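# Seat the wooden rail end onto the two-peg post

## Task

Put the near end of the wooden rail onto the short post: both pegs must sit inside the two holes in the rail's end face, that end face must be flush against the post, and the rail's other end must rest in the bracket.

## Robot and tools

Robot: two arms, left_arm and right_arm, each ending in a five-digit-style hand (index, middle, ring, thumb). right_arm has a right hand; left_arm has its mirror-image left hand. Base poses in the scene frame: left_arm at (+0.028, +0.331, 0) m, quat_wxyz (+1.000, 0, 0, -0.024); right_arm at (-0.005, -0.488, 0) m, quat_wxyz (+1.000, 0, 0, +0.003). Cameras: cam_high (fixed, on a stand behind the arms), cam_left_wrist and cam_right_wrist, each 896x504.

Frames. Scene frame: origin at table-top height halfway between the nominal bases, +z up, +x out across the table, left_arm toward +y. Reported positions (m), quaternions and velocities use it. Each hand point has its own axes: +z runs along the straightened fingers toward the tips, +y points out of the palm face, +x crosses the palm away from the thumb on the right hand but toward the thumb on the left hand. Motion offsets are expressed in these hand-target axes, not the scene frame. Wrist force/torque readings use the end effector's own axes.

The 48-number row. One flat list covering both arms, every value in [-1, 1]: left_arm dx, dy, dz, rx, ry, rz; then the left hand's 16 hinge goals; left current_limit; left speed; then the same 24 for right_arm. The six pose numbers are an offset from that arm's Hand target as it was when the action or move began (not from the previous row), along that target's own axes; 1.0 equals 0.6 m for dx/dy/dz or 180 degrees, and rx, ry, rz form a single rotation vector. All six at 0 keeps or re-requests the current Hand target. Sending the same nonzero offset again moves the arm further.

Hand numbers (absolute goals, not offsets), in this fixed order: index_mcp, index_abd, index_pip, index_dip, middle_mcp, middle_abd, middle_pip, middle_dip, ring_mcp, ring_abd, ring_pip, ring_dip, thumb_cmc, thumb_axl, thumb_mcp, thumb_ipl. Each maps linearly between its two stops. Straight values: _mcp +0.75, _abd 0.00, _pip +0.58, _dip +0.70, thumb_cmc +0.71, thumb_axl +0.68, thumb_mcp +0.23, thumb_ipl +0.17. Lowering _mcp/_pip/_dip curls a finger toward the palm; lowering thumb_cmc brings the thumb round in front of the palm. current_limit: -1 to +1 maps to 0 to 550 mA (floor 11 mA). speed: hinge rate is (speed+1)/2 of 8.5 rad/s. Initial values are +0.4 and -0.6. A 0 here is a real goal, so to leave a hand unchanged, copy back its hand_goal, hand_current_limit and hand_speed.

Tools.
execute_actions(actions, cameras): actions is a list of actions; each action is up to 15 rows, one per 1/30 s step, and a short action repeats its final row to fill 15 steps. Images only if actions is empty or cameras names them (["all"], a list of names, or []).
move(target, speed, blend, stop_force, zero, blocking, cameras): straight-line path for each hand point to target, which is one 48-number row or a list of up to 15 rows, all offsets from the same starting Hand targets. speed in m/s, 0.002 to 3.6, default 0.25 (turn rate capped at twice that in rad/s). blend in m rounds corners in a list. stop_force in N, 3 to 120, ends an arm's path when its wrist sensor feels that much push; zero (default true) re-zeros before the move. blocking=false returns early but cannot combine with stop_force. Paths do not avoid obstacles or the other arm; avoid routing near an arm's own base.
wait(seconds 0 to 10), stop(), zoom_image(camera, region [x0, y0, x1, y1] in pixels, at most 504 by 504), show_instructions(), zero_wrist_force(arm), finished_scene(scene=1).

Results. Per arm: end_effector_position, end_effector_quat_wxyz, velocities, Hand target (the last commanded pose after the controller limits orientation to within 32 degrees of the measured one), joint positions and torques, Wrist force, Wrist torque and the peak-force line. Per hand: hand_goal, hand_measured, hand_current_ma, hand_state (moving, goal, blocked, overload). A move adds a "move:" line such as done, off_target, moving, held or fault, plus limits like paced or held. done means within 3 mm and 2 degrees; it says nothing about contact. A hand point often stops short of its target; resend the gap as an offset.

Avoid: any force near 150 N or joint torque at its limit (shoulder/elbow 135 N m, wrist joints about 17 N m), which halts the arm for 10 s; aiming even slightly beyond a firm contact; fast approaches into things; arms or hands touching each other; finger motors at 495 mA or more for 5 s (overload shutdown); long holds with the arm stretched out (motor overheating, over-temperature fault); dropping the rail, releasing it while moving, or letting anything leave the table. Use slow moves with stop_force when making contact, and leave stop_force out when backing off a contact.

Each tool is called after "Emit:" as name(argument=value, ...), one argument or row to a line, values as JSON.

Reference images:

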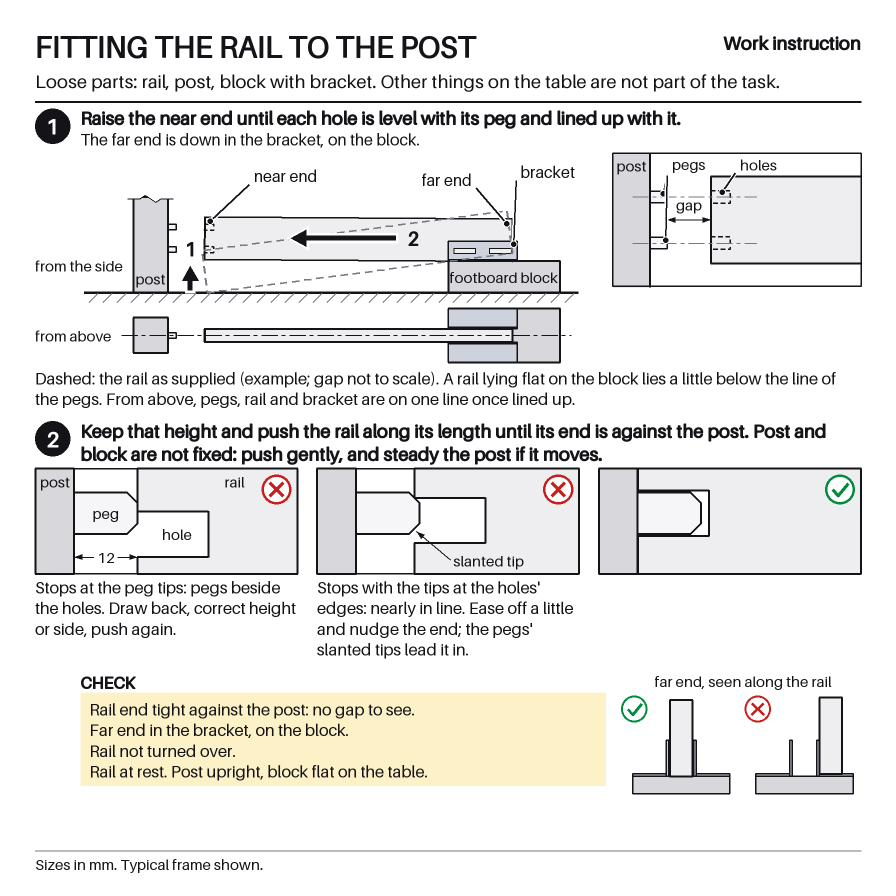

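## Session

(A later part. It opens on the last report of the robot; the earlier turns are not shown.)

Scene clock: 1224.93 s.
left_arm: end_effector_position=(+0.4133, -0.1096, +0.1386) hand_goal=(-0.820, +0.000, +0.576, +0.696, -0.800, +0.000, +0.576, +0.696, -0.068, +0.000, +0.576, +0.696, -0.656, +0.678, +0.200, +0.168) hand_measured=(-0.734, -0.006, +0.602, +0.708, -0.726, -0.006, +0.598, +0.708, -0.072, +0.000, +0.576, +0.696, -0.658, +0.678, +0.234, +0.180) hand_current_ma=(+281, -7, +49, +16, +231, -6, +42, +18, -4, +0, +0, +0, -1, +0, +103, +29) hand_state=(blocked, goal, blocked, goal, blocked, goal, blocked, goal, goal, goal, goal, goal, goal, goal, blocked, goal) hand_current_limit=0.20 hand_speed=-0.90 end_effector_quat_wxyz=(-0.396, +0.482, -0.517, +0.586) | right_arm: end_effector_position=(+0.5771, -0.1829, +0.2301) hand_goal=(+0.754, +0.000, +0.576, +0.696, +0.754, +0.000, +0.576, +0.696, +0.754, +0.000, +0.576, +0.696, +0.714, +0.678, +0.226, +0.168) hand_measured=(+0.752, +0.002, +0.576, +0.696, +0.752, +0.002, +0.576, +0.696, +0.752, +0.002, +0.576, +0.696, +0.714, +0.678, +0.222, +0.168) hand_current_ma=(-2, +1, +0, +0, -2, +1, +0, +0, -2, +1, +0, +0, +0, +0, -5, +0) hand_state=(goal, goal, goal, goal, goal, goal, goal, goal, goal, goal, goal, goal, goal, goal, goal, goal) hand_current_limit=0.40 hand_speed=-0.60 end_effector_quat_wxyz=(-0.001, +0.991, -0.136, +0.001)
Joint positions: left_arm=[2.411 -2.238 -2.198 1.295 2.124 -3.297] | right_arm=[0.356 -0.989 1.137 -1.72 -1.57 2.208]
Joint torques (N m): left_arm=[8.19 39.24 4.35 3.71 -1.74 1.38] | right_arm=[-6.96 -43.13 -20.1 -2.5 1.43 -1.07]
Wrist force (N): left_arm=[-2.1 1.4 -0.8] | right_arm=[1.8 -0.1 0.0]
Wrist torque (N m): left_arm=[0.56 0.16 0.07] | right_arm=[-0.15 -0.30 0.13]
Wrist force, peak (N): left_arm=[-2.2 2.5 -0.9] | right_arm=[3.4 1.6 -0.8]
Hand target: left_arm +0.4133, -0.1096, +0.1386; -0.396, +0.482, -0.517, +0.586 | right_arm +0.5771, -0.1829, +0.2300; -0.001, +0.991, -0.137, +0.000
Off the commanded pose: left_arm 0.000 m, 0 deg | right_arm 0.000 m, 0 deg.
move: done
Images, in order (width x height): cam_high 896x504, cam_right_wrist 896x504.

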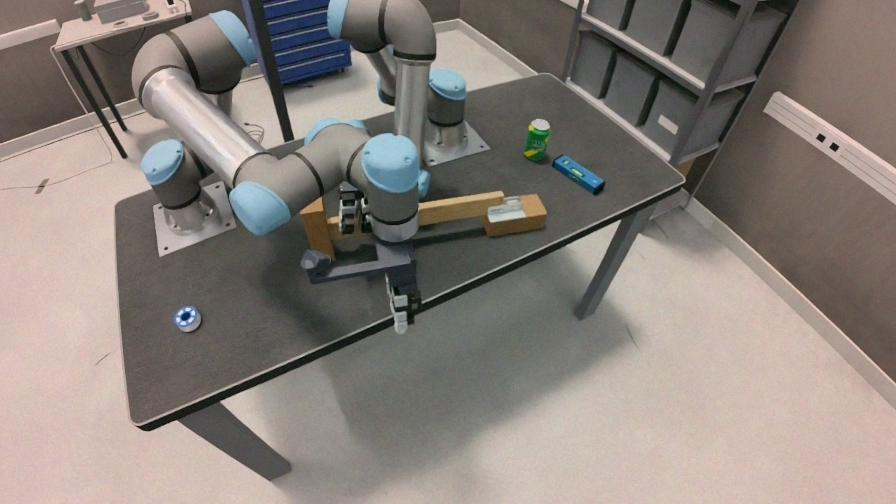

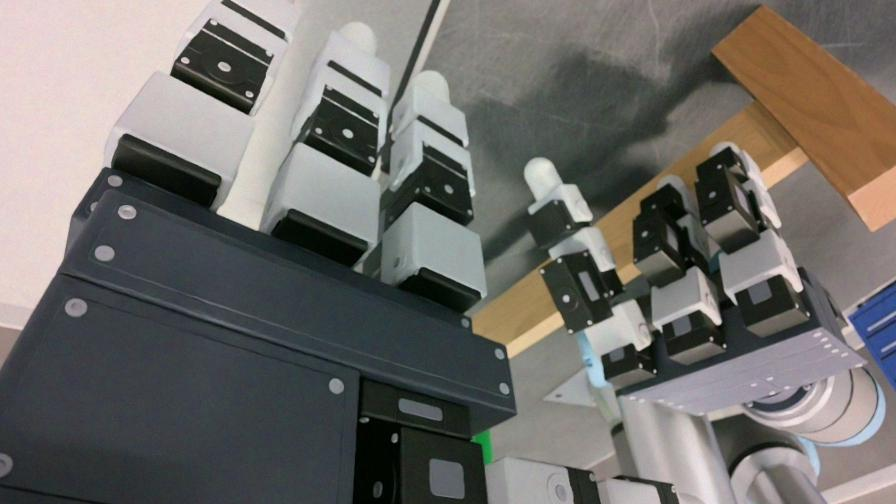

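Emit:
zoom_image(
  camera="cam_right_wrist",
  region=[770, 120, 830, 180],
)

Emit:
zoom_image(
  camera="cam_high",
  region=[290, 180, 410, 280],
)

Scaled by 8.400 from the camera's 896x504 image, which has a finer 1280x720 frame.

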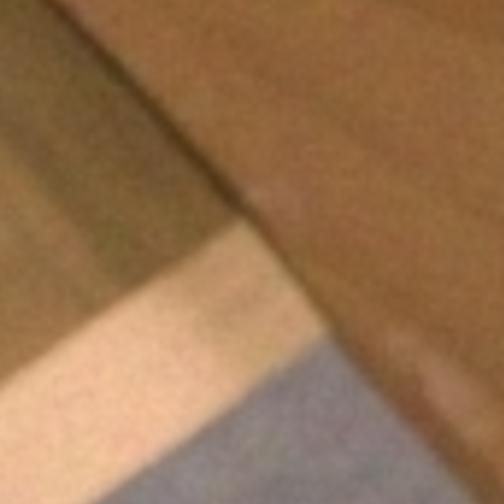

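Scaled by 4.200 from the camera's 896x504 image, which has a finer 1280x720 frame.

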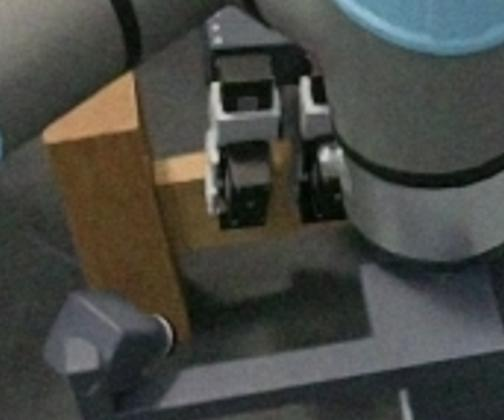

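Emit:
move(
  target=[0,0,0,0,0,0,-0.73,0,0.6,0.706,-0.72,0,0.6,0.706,-0.068,0,0.576,0.696,-0.657,0.678,0.235,0.18,0.2,-0.95, 0,0,0,0,0,0,0.754,0,0.576,0.696,0.754,0,0.576,0.696,0.754,0,0.576,0.696,0.714,0.678,0.226,0.168,0.4,-0.6],
  cameras=["cam_right_wrist"],
)

Emit:
zoom_image(
  camera="cam_right_wrist",
  region=[730, 70, 830, 200],
)

Scene clock: 1251.13 s.
left_arm: end_effector_position=(+0.4133, -0.1096, +0.1386) hand_goal=(-0.730, +0.000, +0.600, +0.706, -0.720, +0.000, +0.600, +0.706, -0.068, +0.000, +0.576, +0.696, -0.656, +0.678, +0.236, +0.180) hand_measured=(-0.730, -0.004, +0.604, +0.710, -0.720, -0.004, +0.604, +0.708, -0.072, +0.000, +0.576, +0.696, -0.658, +0.678, +0.240, +0.186) hand_current_ma=(+0, -4, +4, +3, +0, -4, +3, +2, -4, +0, +0, +0, -1, +0, +6, +9) hand_state=(goal, goal, goal, goal, goal, goal, goal, goal, goal, goal, goal, goal, goal, goal, goal, goal) hand_current_limit=0.20 hand_speed=-0.95 end_effector_quat_wxyz=(-0.396, +0.482, -0.517, +0.586) | right_arm: end_effector_position=(+0.5771, -0.1829, +0.2300) hand_goal=(+0.754, +0.000, +0.576, +0.696, +0.754, +0.000, +0.576, +0.696, +0.754, +0.000, +0.576, +0.696, +0.714, +0.678, +0.226, +0.168) hand_measured=(+0.752, +0.002, +0.576, +0.696, +0.752, +0.002, +0.576, +0.696, +0.752, +0.002, +0.576, +0.696, +0.714, +0.678, +0.222, +0.168) hand_current_ma=(-2, +1, +0, +0, -2, +1, +0, +0, -2, +1, +0, +0, +0, +0, -5, +0) hand_state=(goal, goal, goal, goal, goal, goal, goal, goal, goal, goal, goal, goal, goal, goal, goal, goal) hand_current_limit=0.40 hand_speed=-0.60 end_effector_quat_wxyz=(-0.001, +0.991, -0.136, +0.000)
Joint positions: left_arm=[2.411 -2.238 -2.198 1.295 2.124 -3.297] | right_arm=[0.356 -0.989 1.137 -1.72 -1.57 2.208]
Joint torques (N m): left_arm=[7.91 39.3 4.34 3.08 -1.78 1.45] | right_arm=[-7.32 -42.76 -35.36 -0.84 1.53 0.94]
Wrist force (N): left_arm=[-1.0 -0.1 -1.3] | right_arm=[1.8 -0.1 -0.2]
Wrist torque (N m): left_arm=[0.41 0.08 0.05] | right_arm=[-0.14 -0.30 0.12]
Wrist force, peak (N): left_arm=[-2.2 2.4 -1.0] | right_arm=[2.2 0.0 0.3]
Hand target: left_arm +0.4133, -0.1096, +0.1386; -0.396, +0.482, -0.517, +0.586 | right_arm +0.5771, -0.1829, +0.2300; -0.001, +0.991, -0.137, +0.000
Off the commanded pose: left_arm 0.000 m, 0 deg | right_arm 0.000 m, 0 deg.
move: done
Images, in order (width x height): cam_right_wrist 896x504.

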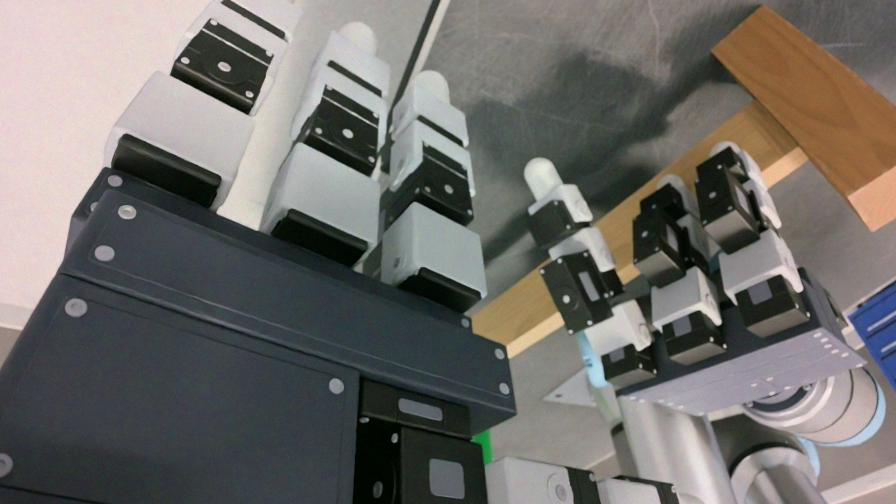

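Scaled by 3.877 from the camera's 896x504 image, which has a finer 1280x720 frame.

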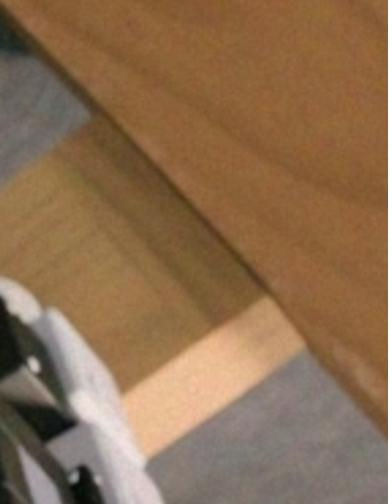

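Grip released with the rail staying put. Open further.

Emit:
move(
  target=[0,0,0,0,0,0,-0.55,0,0.6,0.706,-0.55,0,0.6,0.706,-0.068,0,0.576,0.696,-0.657,0.678,0.40,0.18,0.2,-0.9, 0,0,0,0,0,0,0.754,0,0.576,0.696,0.754,0,0.576,0.696,0.754,0,0.576,0.696,0.714,0.678,0.226,0.168,0.4,-0.6],
  cameras=["cam_right_wrist","cam_left_wrist"],
)

Emit:
zoom_image(
  camera="cam_right_wrist",
  region=[730, 70, 830, 200],
)

Scene clock: 1254.77 s.
left_arm: end_effector_position=(+0.4133, -0.1096, +0.1386) hand_goal=(-0.550, +0.000, +0.600, +0.706, -0.550, +0.000, +0.600, +0.706, -0.068, +0.000, +0.576, +0.696, -0.656, +0.678, +0.400, +0.180) hand_measured=(-0.554, -0.004, +0.602, +0.708, -0.552, -0.004, +0.602, +0.708, -0.072, +0.000, +0.576, +0.696, -0.658, +0.678, +0.396, +0.182) hand_current_ma=(-3, -4, +2, +2, -3, -4, +2, +2, -4, +0, +0, +0, -1, +0, -6, +2) hand_state=(goal, goal, goal, goal, goal, goal, goal, goal, goal, goal, goal, goal, goal, goal, goal, goal) hand_current_limit=0.20 hand_speed=-0.90 end_effector_quat_wxyz=(-0.396, +0.482, -0.517, +0.586) | right_arm: end_effector_position=(+0.5771, -0.1829, +0.2300) hand_goal=(+0.754, +0.000, +0.576, +0.696, +0.754, +0.000, +0.576, +0.696, +0.754, +0.000, +0.576, +0.696, +0.714, +0.678, +0.226, +0.168) hand_measured=(+0.752, +0.002, +0.576, +0.696, +0.752, +0.002, +0.576, +0.696, +0.752, +0.002, +0.576, +0.696, +0.714, +0.678, +0.222, +0.168) hand_current_ma=(-2, +1, +0, +0, -2, +1, +0, +0, -2, +1, +0, +0, +0, +0, -5, +0) hand_state=(goal, goal, goal, goal, goal, goal, goal, goal, goal, goal, goal, goal, goal, goal, goal, goal) hand_current_limit=0.40 hand_speed=-0.60 end_effector_quat_wxyz=(-0.001, +0.991, -0.137, +0.000)
Joint positions: left_arm=[2.411 -2.238 -2.198 1.295 2.124 -3.297] | right_arm=[0.356 -0.989 1.137 -1.72 -1.57 2.208]
Joint torques (N m): left_arm=[7.89 39.08 4.71 -0.64 -1.78 1.38] | right_arm=[-6.67 -43.02 -35.28 -0.88 1.53 0.92]
Wrist force (N): left_arm=[-0.9 -0.2 -0.9] | right_arm=[1.9 -0.2 0.0]
Wrist torque (N m): left_arm=[0.38 0.07 0.04] | right_arm=[-0.16 -0.32 0.13]
Wrist force, peak (N): left_arm=[-1.1 0.2 -1.4] | right_arm=[2.2 -0.4 0.1]
Hand target: left_arm +0.4133, -0.1096, +0.1386; -0.396, +0.482, -0.517, +0.586 | right_arm +0.5771, -0.1829, +0.2300; -0.001, +0.991, -0.137, +0.000
Off the commanded pose: left_arm 0.000 m, 0 deg | right_arm 0.000 m, 0 deg.
move: done
Images, in order (width x height): cam_left_wrist 896x504, cam_right_wrist 896x504.

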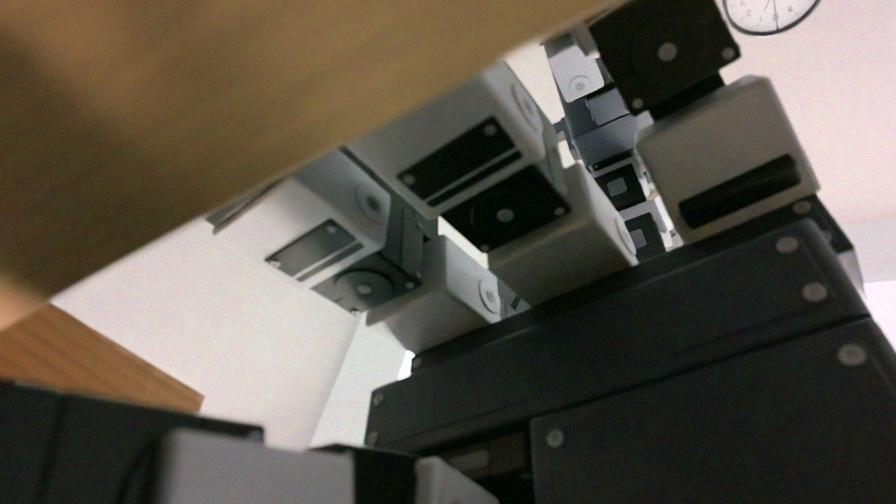

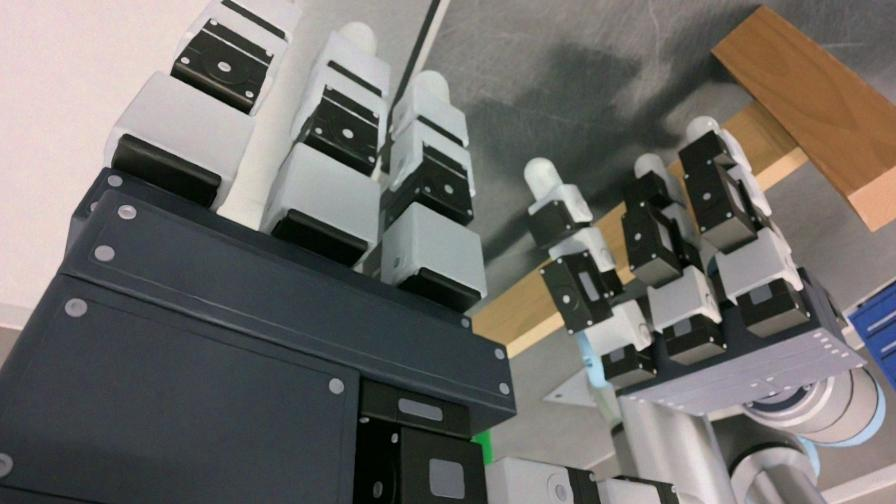

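Scaled by 3.877 from the camera's 896x504 image, which has a finer 1280x720 frame.

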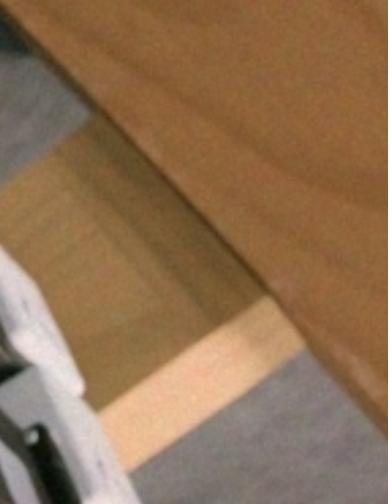

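Emit:
move(
  target=[
    [0,0,0,0,0,0,-0.55,0,0.6,0.706,-0.55,0,0.6,0.706,-0.068,0,0.576,0.696,-0.657,0.678,0.40,0.18,0.2,-0.9, 0.133,0.12,-0.05,0,0,0,0.754,0,0.576,0.696,0.754,0,0.576,0.696,0.754,0,0.576,0.696,0.714,0.678,0.226,0.168,0.4,-0.6],
    [0.0103,-0.0658,0,0,0,0,-0.55,0,0.6,0.706,-0.55,0,0.6,0.706,-0.068,0,0.576,0.696,-0.657,0.678,0.40,0.18,0.2,-0.9, 0.133,0.12,-0.05,0,0,0,0.754,0,0.576,0.696,0.754,0,0.576,0.696,0.754,0,0.576,0.696,0.714,0.678,0.226,0.168,0.4,-0.6],
    [0.0414,-0.2633,0,0,0,0,-0.55,0,0.6,0.706,-0.55,0,0.6,0.706,-0.068,0,0.576,0.696,-0.657,0.678,0.40,0.18,0.2,-0.9, 0.133,0.12,-0.05,0,0,0,0.754,0,0.576,0.696,0.754,0,0.576,0.696,0.754,0,0.576,0.696,0.714,0.678,0.226,0.168,0.4,-0.6],
  ],
  speed=[0.25,0.04,0.12],
  blend=[0,0.01,0],
  cameras=["cam_right_wrist","cam_high","cam_left_wrist"],
)

Emit:
zoom_image(
  camera="cam_high",
  region=[290, 170, 560, 280],
)

Scene clock: 1272.60 s.
left_arm: end_effector_position=(+0.4132, -0.1095, +0.2985) hand_goal=(-0.550, +0.000, +0.600, +0.706, -0.550, +0.000, +0.600, +0.706, -0.068, +0.000, +0.576, +0.696, -0.656, +0.678, +0.400, +0.180) hand_measured=(-0.554, -0.004, +0.602, +0.708, -0.552, -0.004, +0.602, +0.708, -0.072, +0.000, +0.576, +0.696, -0.658, +0.678, +0.396, +0.182) hand_current_ma=(-3, -3, +2, +2, -3, -4, +2, +2, -4, +0, +0, +0, -1, +0, -6, +2) hand_state=(goal, goal, goal, goal, goal, goal, goal, goal, goal, goal, goal, goal, goal, goal, goal, goal) hand_current_limit=0.20 hand_speed=-0.90 end_effector_quat_wxyz=(-0.396, +0.482, -0.517, +0.586) | right_arm: end_effector_position=(+0.6344, -0.2738, +0.2600) hand_goal=(+0.754, +0.000, +0.576, +0.696, +0.754, +0.000, +0.576, +0.696, +0.754, +0.000, +0.576, +0.696, +0.714, +0.678, +0.226, +0.168) hand_measured=(+0.752, +0.002, +0.576, +0.696, +0.752, +0.002, +0.576, +0.696, +0.752, +0.002, +0.576, +0.696, +0.714, +0.678, +0.222, +0.168) hand_current_ma=(-1, +1, +0, +0, -1, +1, +0, +0, -1, +1, +0, +0, +0, +0, -5, +0) hand_state=(goal, goal, goal, goal, goal, goal, goal, goal, goal, goal, goal, goal, goal, goal, goal, goal) hand_current_limit=0.40 hand_speed=-0.60 end_effector_quat_wxyz=(-0.001, +0.991, -0.137, +0.000)
Joint positions: left_arm=[2.411 -1.833 -2.156 0.849 2.124 -3.297] | right_arm=[0.213 -0.971 1.032 -1.633 -1.57 2.065]
Joint torques (N m): left_arm=[-3.41 32.19 9.94 0.01 1.31 -1.01] | right_arm=[-6.96 -59.61 -11.93 -1.11 1.52 -1.32]
Wrist force (N): left_arm=[-0.9 -0.2 -0.8] | right_arm=[1.9 -0.5 -0.2]
Wrist torque (N m): left_arm=[0.37 0.08 0.05] | right_arm=[-0.17 -0.30 0.33]
Wrist force, peak (N): left_arm=[-0.5 -1.6 -0.8] | right_arm=[3.5 0.9 -1.0]
Hand target: left_arm +0.4132, -0.1095, +0.2985; -0.396, +0.482, -0.517, +0.586 | right_arm +0.6344, -0.2738, +0.2600; -0.001, +0.991, -0.137, +0.000
Off the commanded pose: left_arm 0.000 m, 0 deg | right_arm 0.000 m, 0 deg.
move: done

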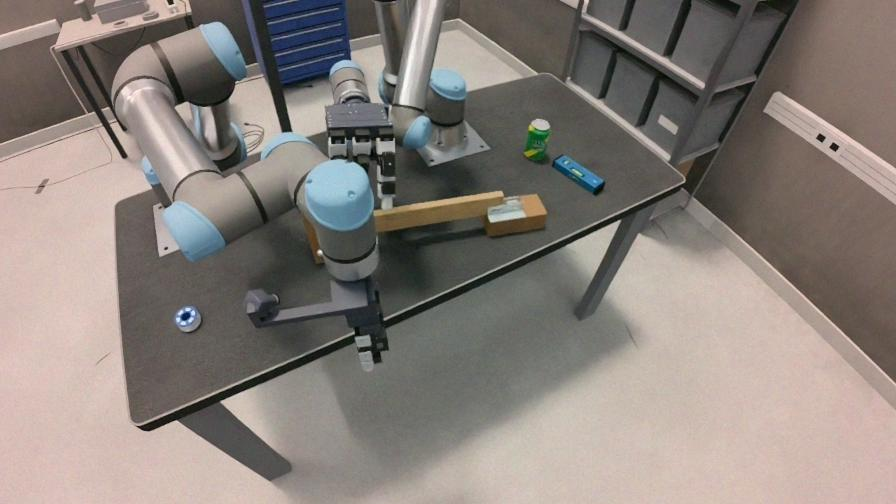

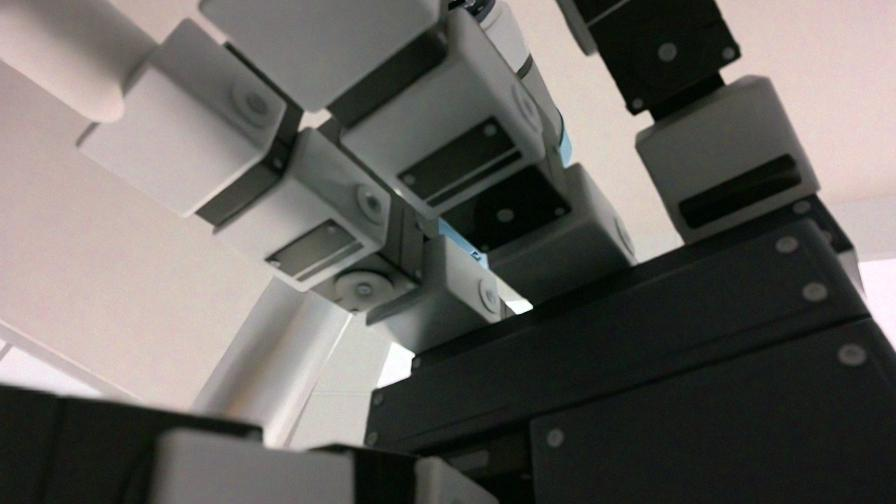

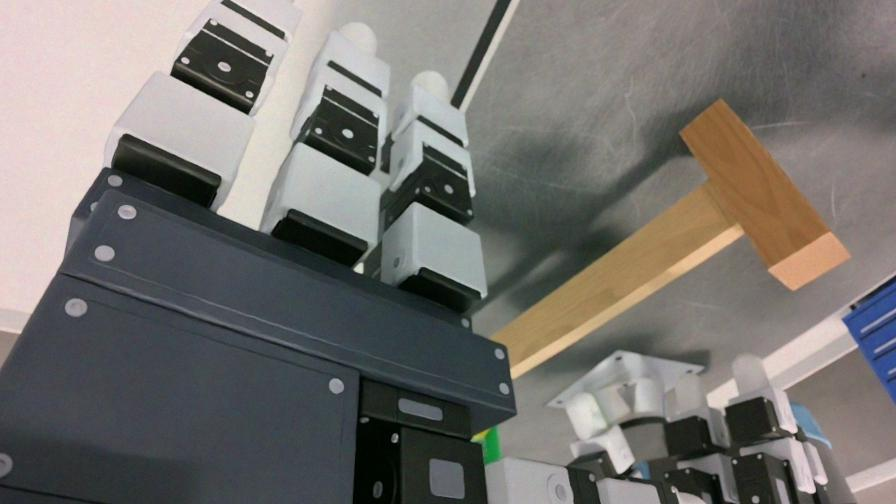

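Scaled by 1.867 from the camera's 896x504 image, which has a finer 1280x720 frame.

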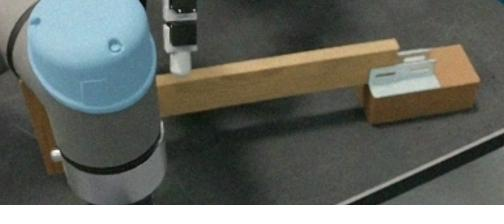

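Emit:
zoom_image(
  camera="cam_right_wrist",
  region=[670, 90, 860, 300],
)

Emit:
zoom_image(
  camera="cam_right_wrist",
  region=[690, 165, 760, 250],
)

Scaled by 2.400 from the camera's 896x504 image, which has a finer 1280x720 frame.

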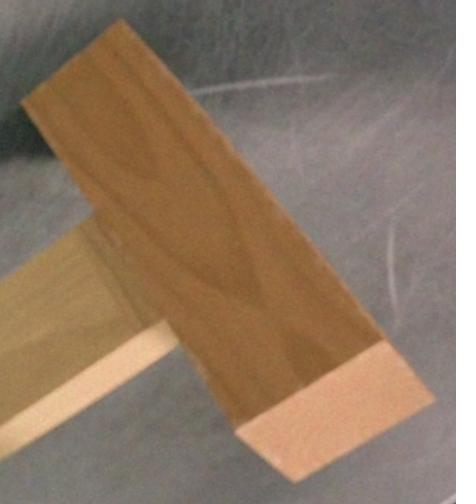

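Scaled by 5.929 from the camera's 896x504 image, which has a finer 1280x720 frame.

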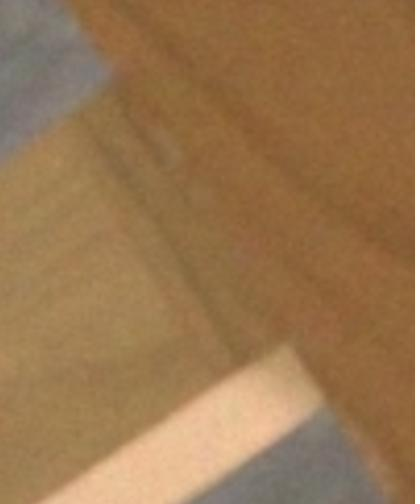

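Emit:
move(
  target=[
    [-0.1667,-0.05,-0.25,0,0,0,-0.55,0,0.6,0.706,-0.55,0,0.6,0.706,-0.068,0,0.576,0.696,-0.657,0.678,0.40,0.18,0.2,-0.9, 0,0,0,0,0,0,0.754,0,0.576,0.696,0.754,0,0.576,0.696,0.754,0,0.576,0.696,0.714,0.678,0.226,0.168,0.4,-0.6],
    [-0.1667,-0.05,-0.25,0,0,0,-0.55,0,0.6,0.706,-0.55,0,0.6,0.706,-0.068,0,0.576,0.696,-0.657,0.678,0.40,0.18,0.2,-0.9, -0.09,-0.183,0,0,0,0,0.754,0,0.576,0.696,0.754,0,0.576,0.696,0.754,0,0.576,0.696,0.714,0.678,0.226,0.168,0.4,-0.6],
  ],
  speed=0.25,
  blend=[0.03,0],
  cameras=["cam_right_wrist","cam_high"],
)

Emit:
zoom_image(
  camera="cam_right_wrist",
  region=[700, 60, 896, 260],
)

Scene clock: 1289.60 s.
left_arm: end_effector_position=(+0.2900, +0.0248, +0.3125) hand_goal=(-0.550, +0.000, +0.600, +0.706, -0.550, +0.000, +0.600, +0.706, -0.068, +0.000, +0.576, +0.696, -0.656, +0.678, +0.400, +0.180) hand_measured=(-0.552, -0.004, +0.602, +0.708, -0.552, -0.004, +0.602, +0.708, -0.072, +0.000, +0.576, +0.696, -0.658, +0.678, +0.396, +0.182) hand_current_ma=(-1, -3, +2, +2, -1, -3, +2, +2, -4, +0, +0, +0, -1, +0, -5, +1) hand_state=(goal, goal, goal, goal, goal, goal, goal, goal, goal, goal, goal, goal, goal, goal, goal, goal) hand_current_limit=0.20 hand_speed=-0.90 end_effector_quat_wxyz=(-0.396, +0.482, -0.517, +0.586) | right_arm: end_effector_position=(+0.6121, -0.1536, +0.2601) hand_goal=(+0.754, +0.000, +0.576, +0.696, +0.754, +0.000, +0.576, +0.696, +0.754, +0.000, +0.576, +0.696, +0.714, +0.678, +0.226, +0.168) hand_measured=(+0.754, +0.002, +0.576, +0.696, +0.752, +0.002, +0.576, +0.696, +0.754, +0.002, +0.576, +0.696, +0.714, +0.678, +0.222, +0.168) hand_current_ma=(+0, +1, +0, +0, -1, +1, +0, +0, +0, +1, +0, +0, +0, +0, -5, +0) hand_state=(goal, goal, goal, goal, goal, goal, goal, goal, goal, goal, goal, goal, goal, goal, goal, goal) hand_current_limit=0.40 hand_speed=-0.60 end_effector_quat_wxyz=(-0.001, +0.991, -0.136, +0.000)
Joint positions: left_arm=[2.46 -1.364 -2.593 0.816 2.075 -3.297] | right_arm=[0.375 -0.866 0.858 -1.563 -1.57 2.227]
Joint torques (N m): left_arm=[-10.28 14.73 13.81 2.27 1.82 -1.28] | right_arm=[5.7 -53.21 -21.18 -3.91 -1.64 1.05]
Wrist force (N): left_arm=[-0.8 -0.2 -0.7] | right_arm=[1.8 -0.4 -0.2]
Wrist torque (N m): left_arm=[0.36 0.07 0.05] | right_arm=[-0.20 -0.27 0.14]
Wrist force, peak (N): left_arm=[-1.6 -0.6 -1.8] | right_arm=[0.2 -3.1 -0.2]
Hand target: left_arm +0.2900, +0.0248, +0.3125; -0.396, +0.482, -0.517, +0.586 | right_arm +0.6121, -0.1535, +0.2601; -0.001, +0.991, -0.137, +0.000
Off the commanded pose: left_arm 0.000 m, 0 deg | right_arm 0.000 m, 0 deg.
move: done
Images, in order (width x height): cam_high 896x504, cam_right_wrist 896x504.

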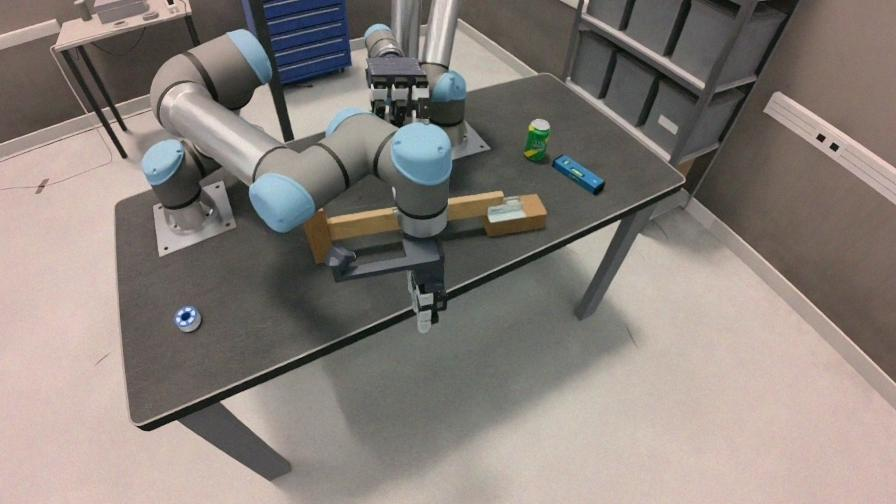

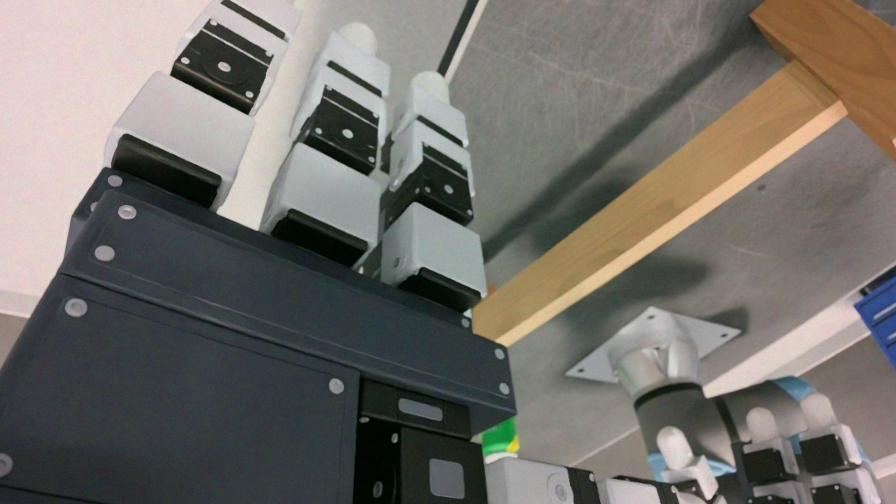

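Scaled by 2.520 from the camera's 896x504 image, which has a finer 1280x720 frame.

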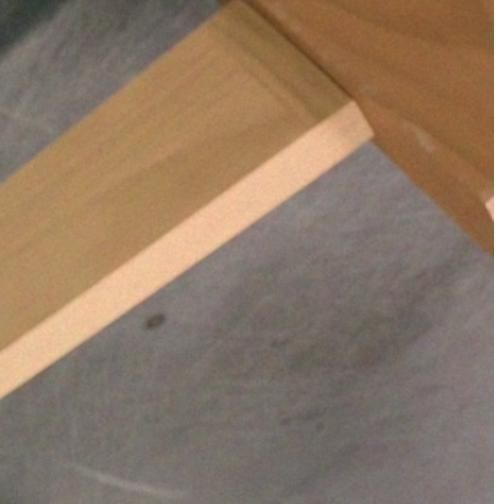

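Emit:
zoom_image(
  camera="cam_right_wrist",
  region=[776, 40, 876, 130],
)

Emit:
zoom_image(
  camera="cam_high",
  region=[290, 190, 400, 280],
)

Emit:
zoom_image(
  camera="cam_high",
  region=[470, 170, 560, 245],
)

Scaled by 5.040 from the camera's 896x504 image, which has a finer 1280x720 frame.

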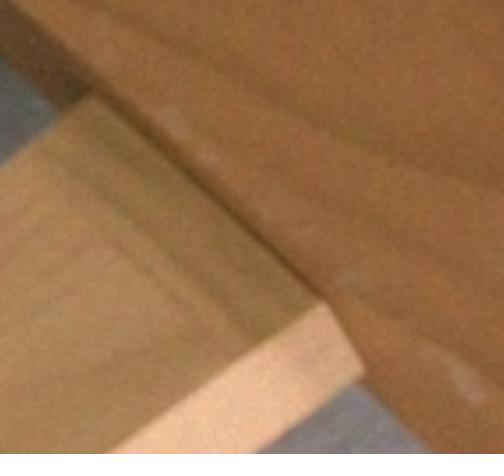

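Scaled by 4.582 from the camera's 896x504 image, which has a finer 1280x720 frame.

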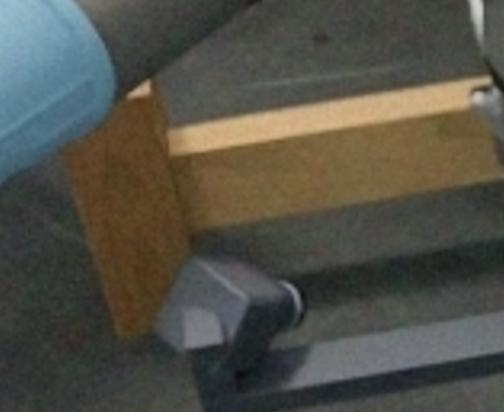

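Scaled by 5.600 from the camera's 896x504 image, which has a finer 1280x720 frame.

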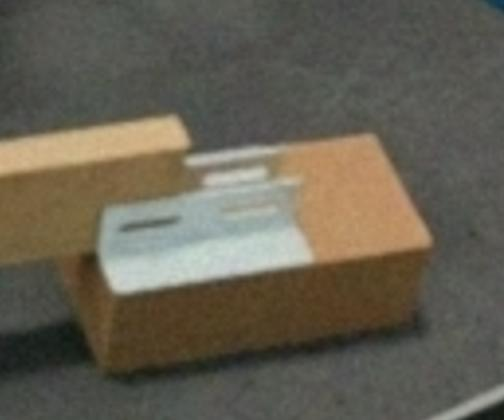

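Emit:
zoom_image(
  camera="cam_right_wrist",
  region=[770, 30, 850, 110],
)

Scaled by 6.300 from the camera's 896x504 image, which has a finer 1280x720 frame.

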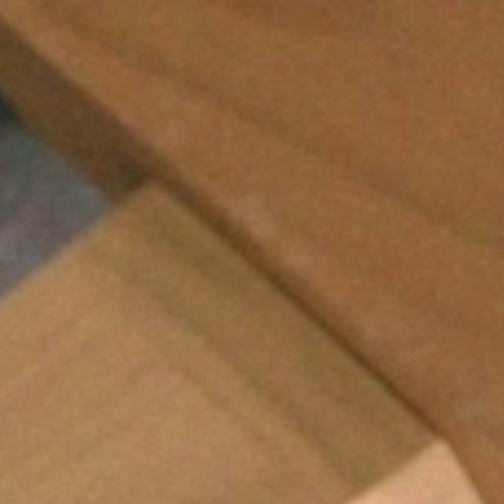

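Emit:
finished_scene(
)

The scene is finished: the task was done.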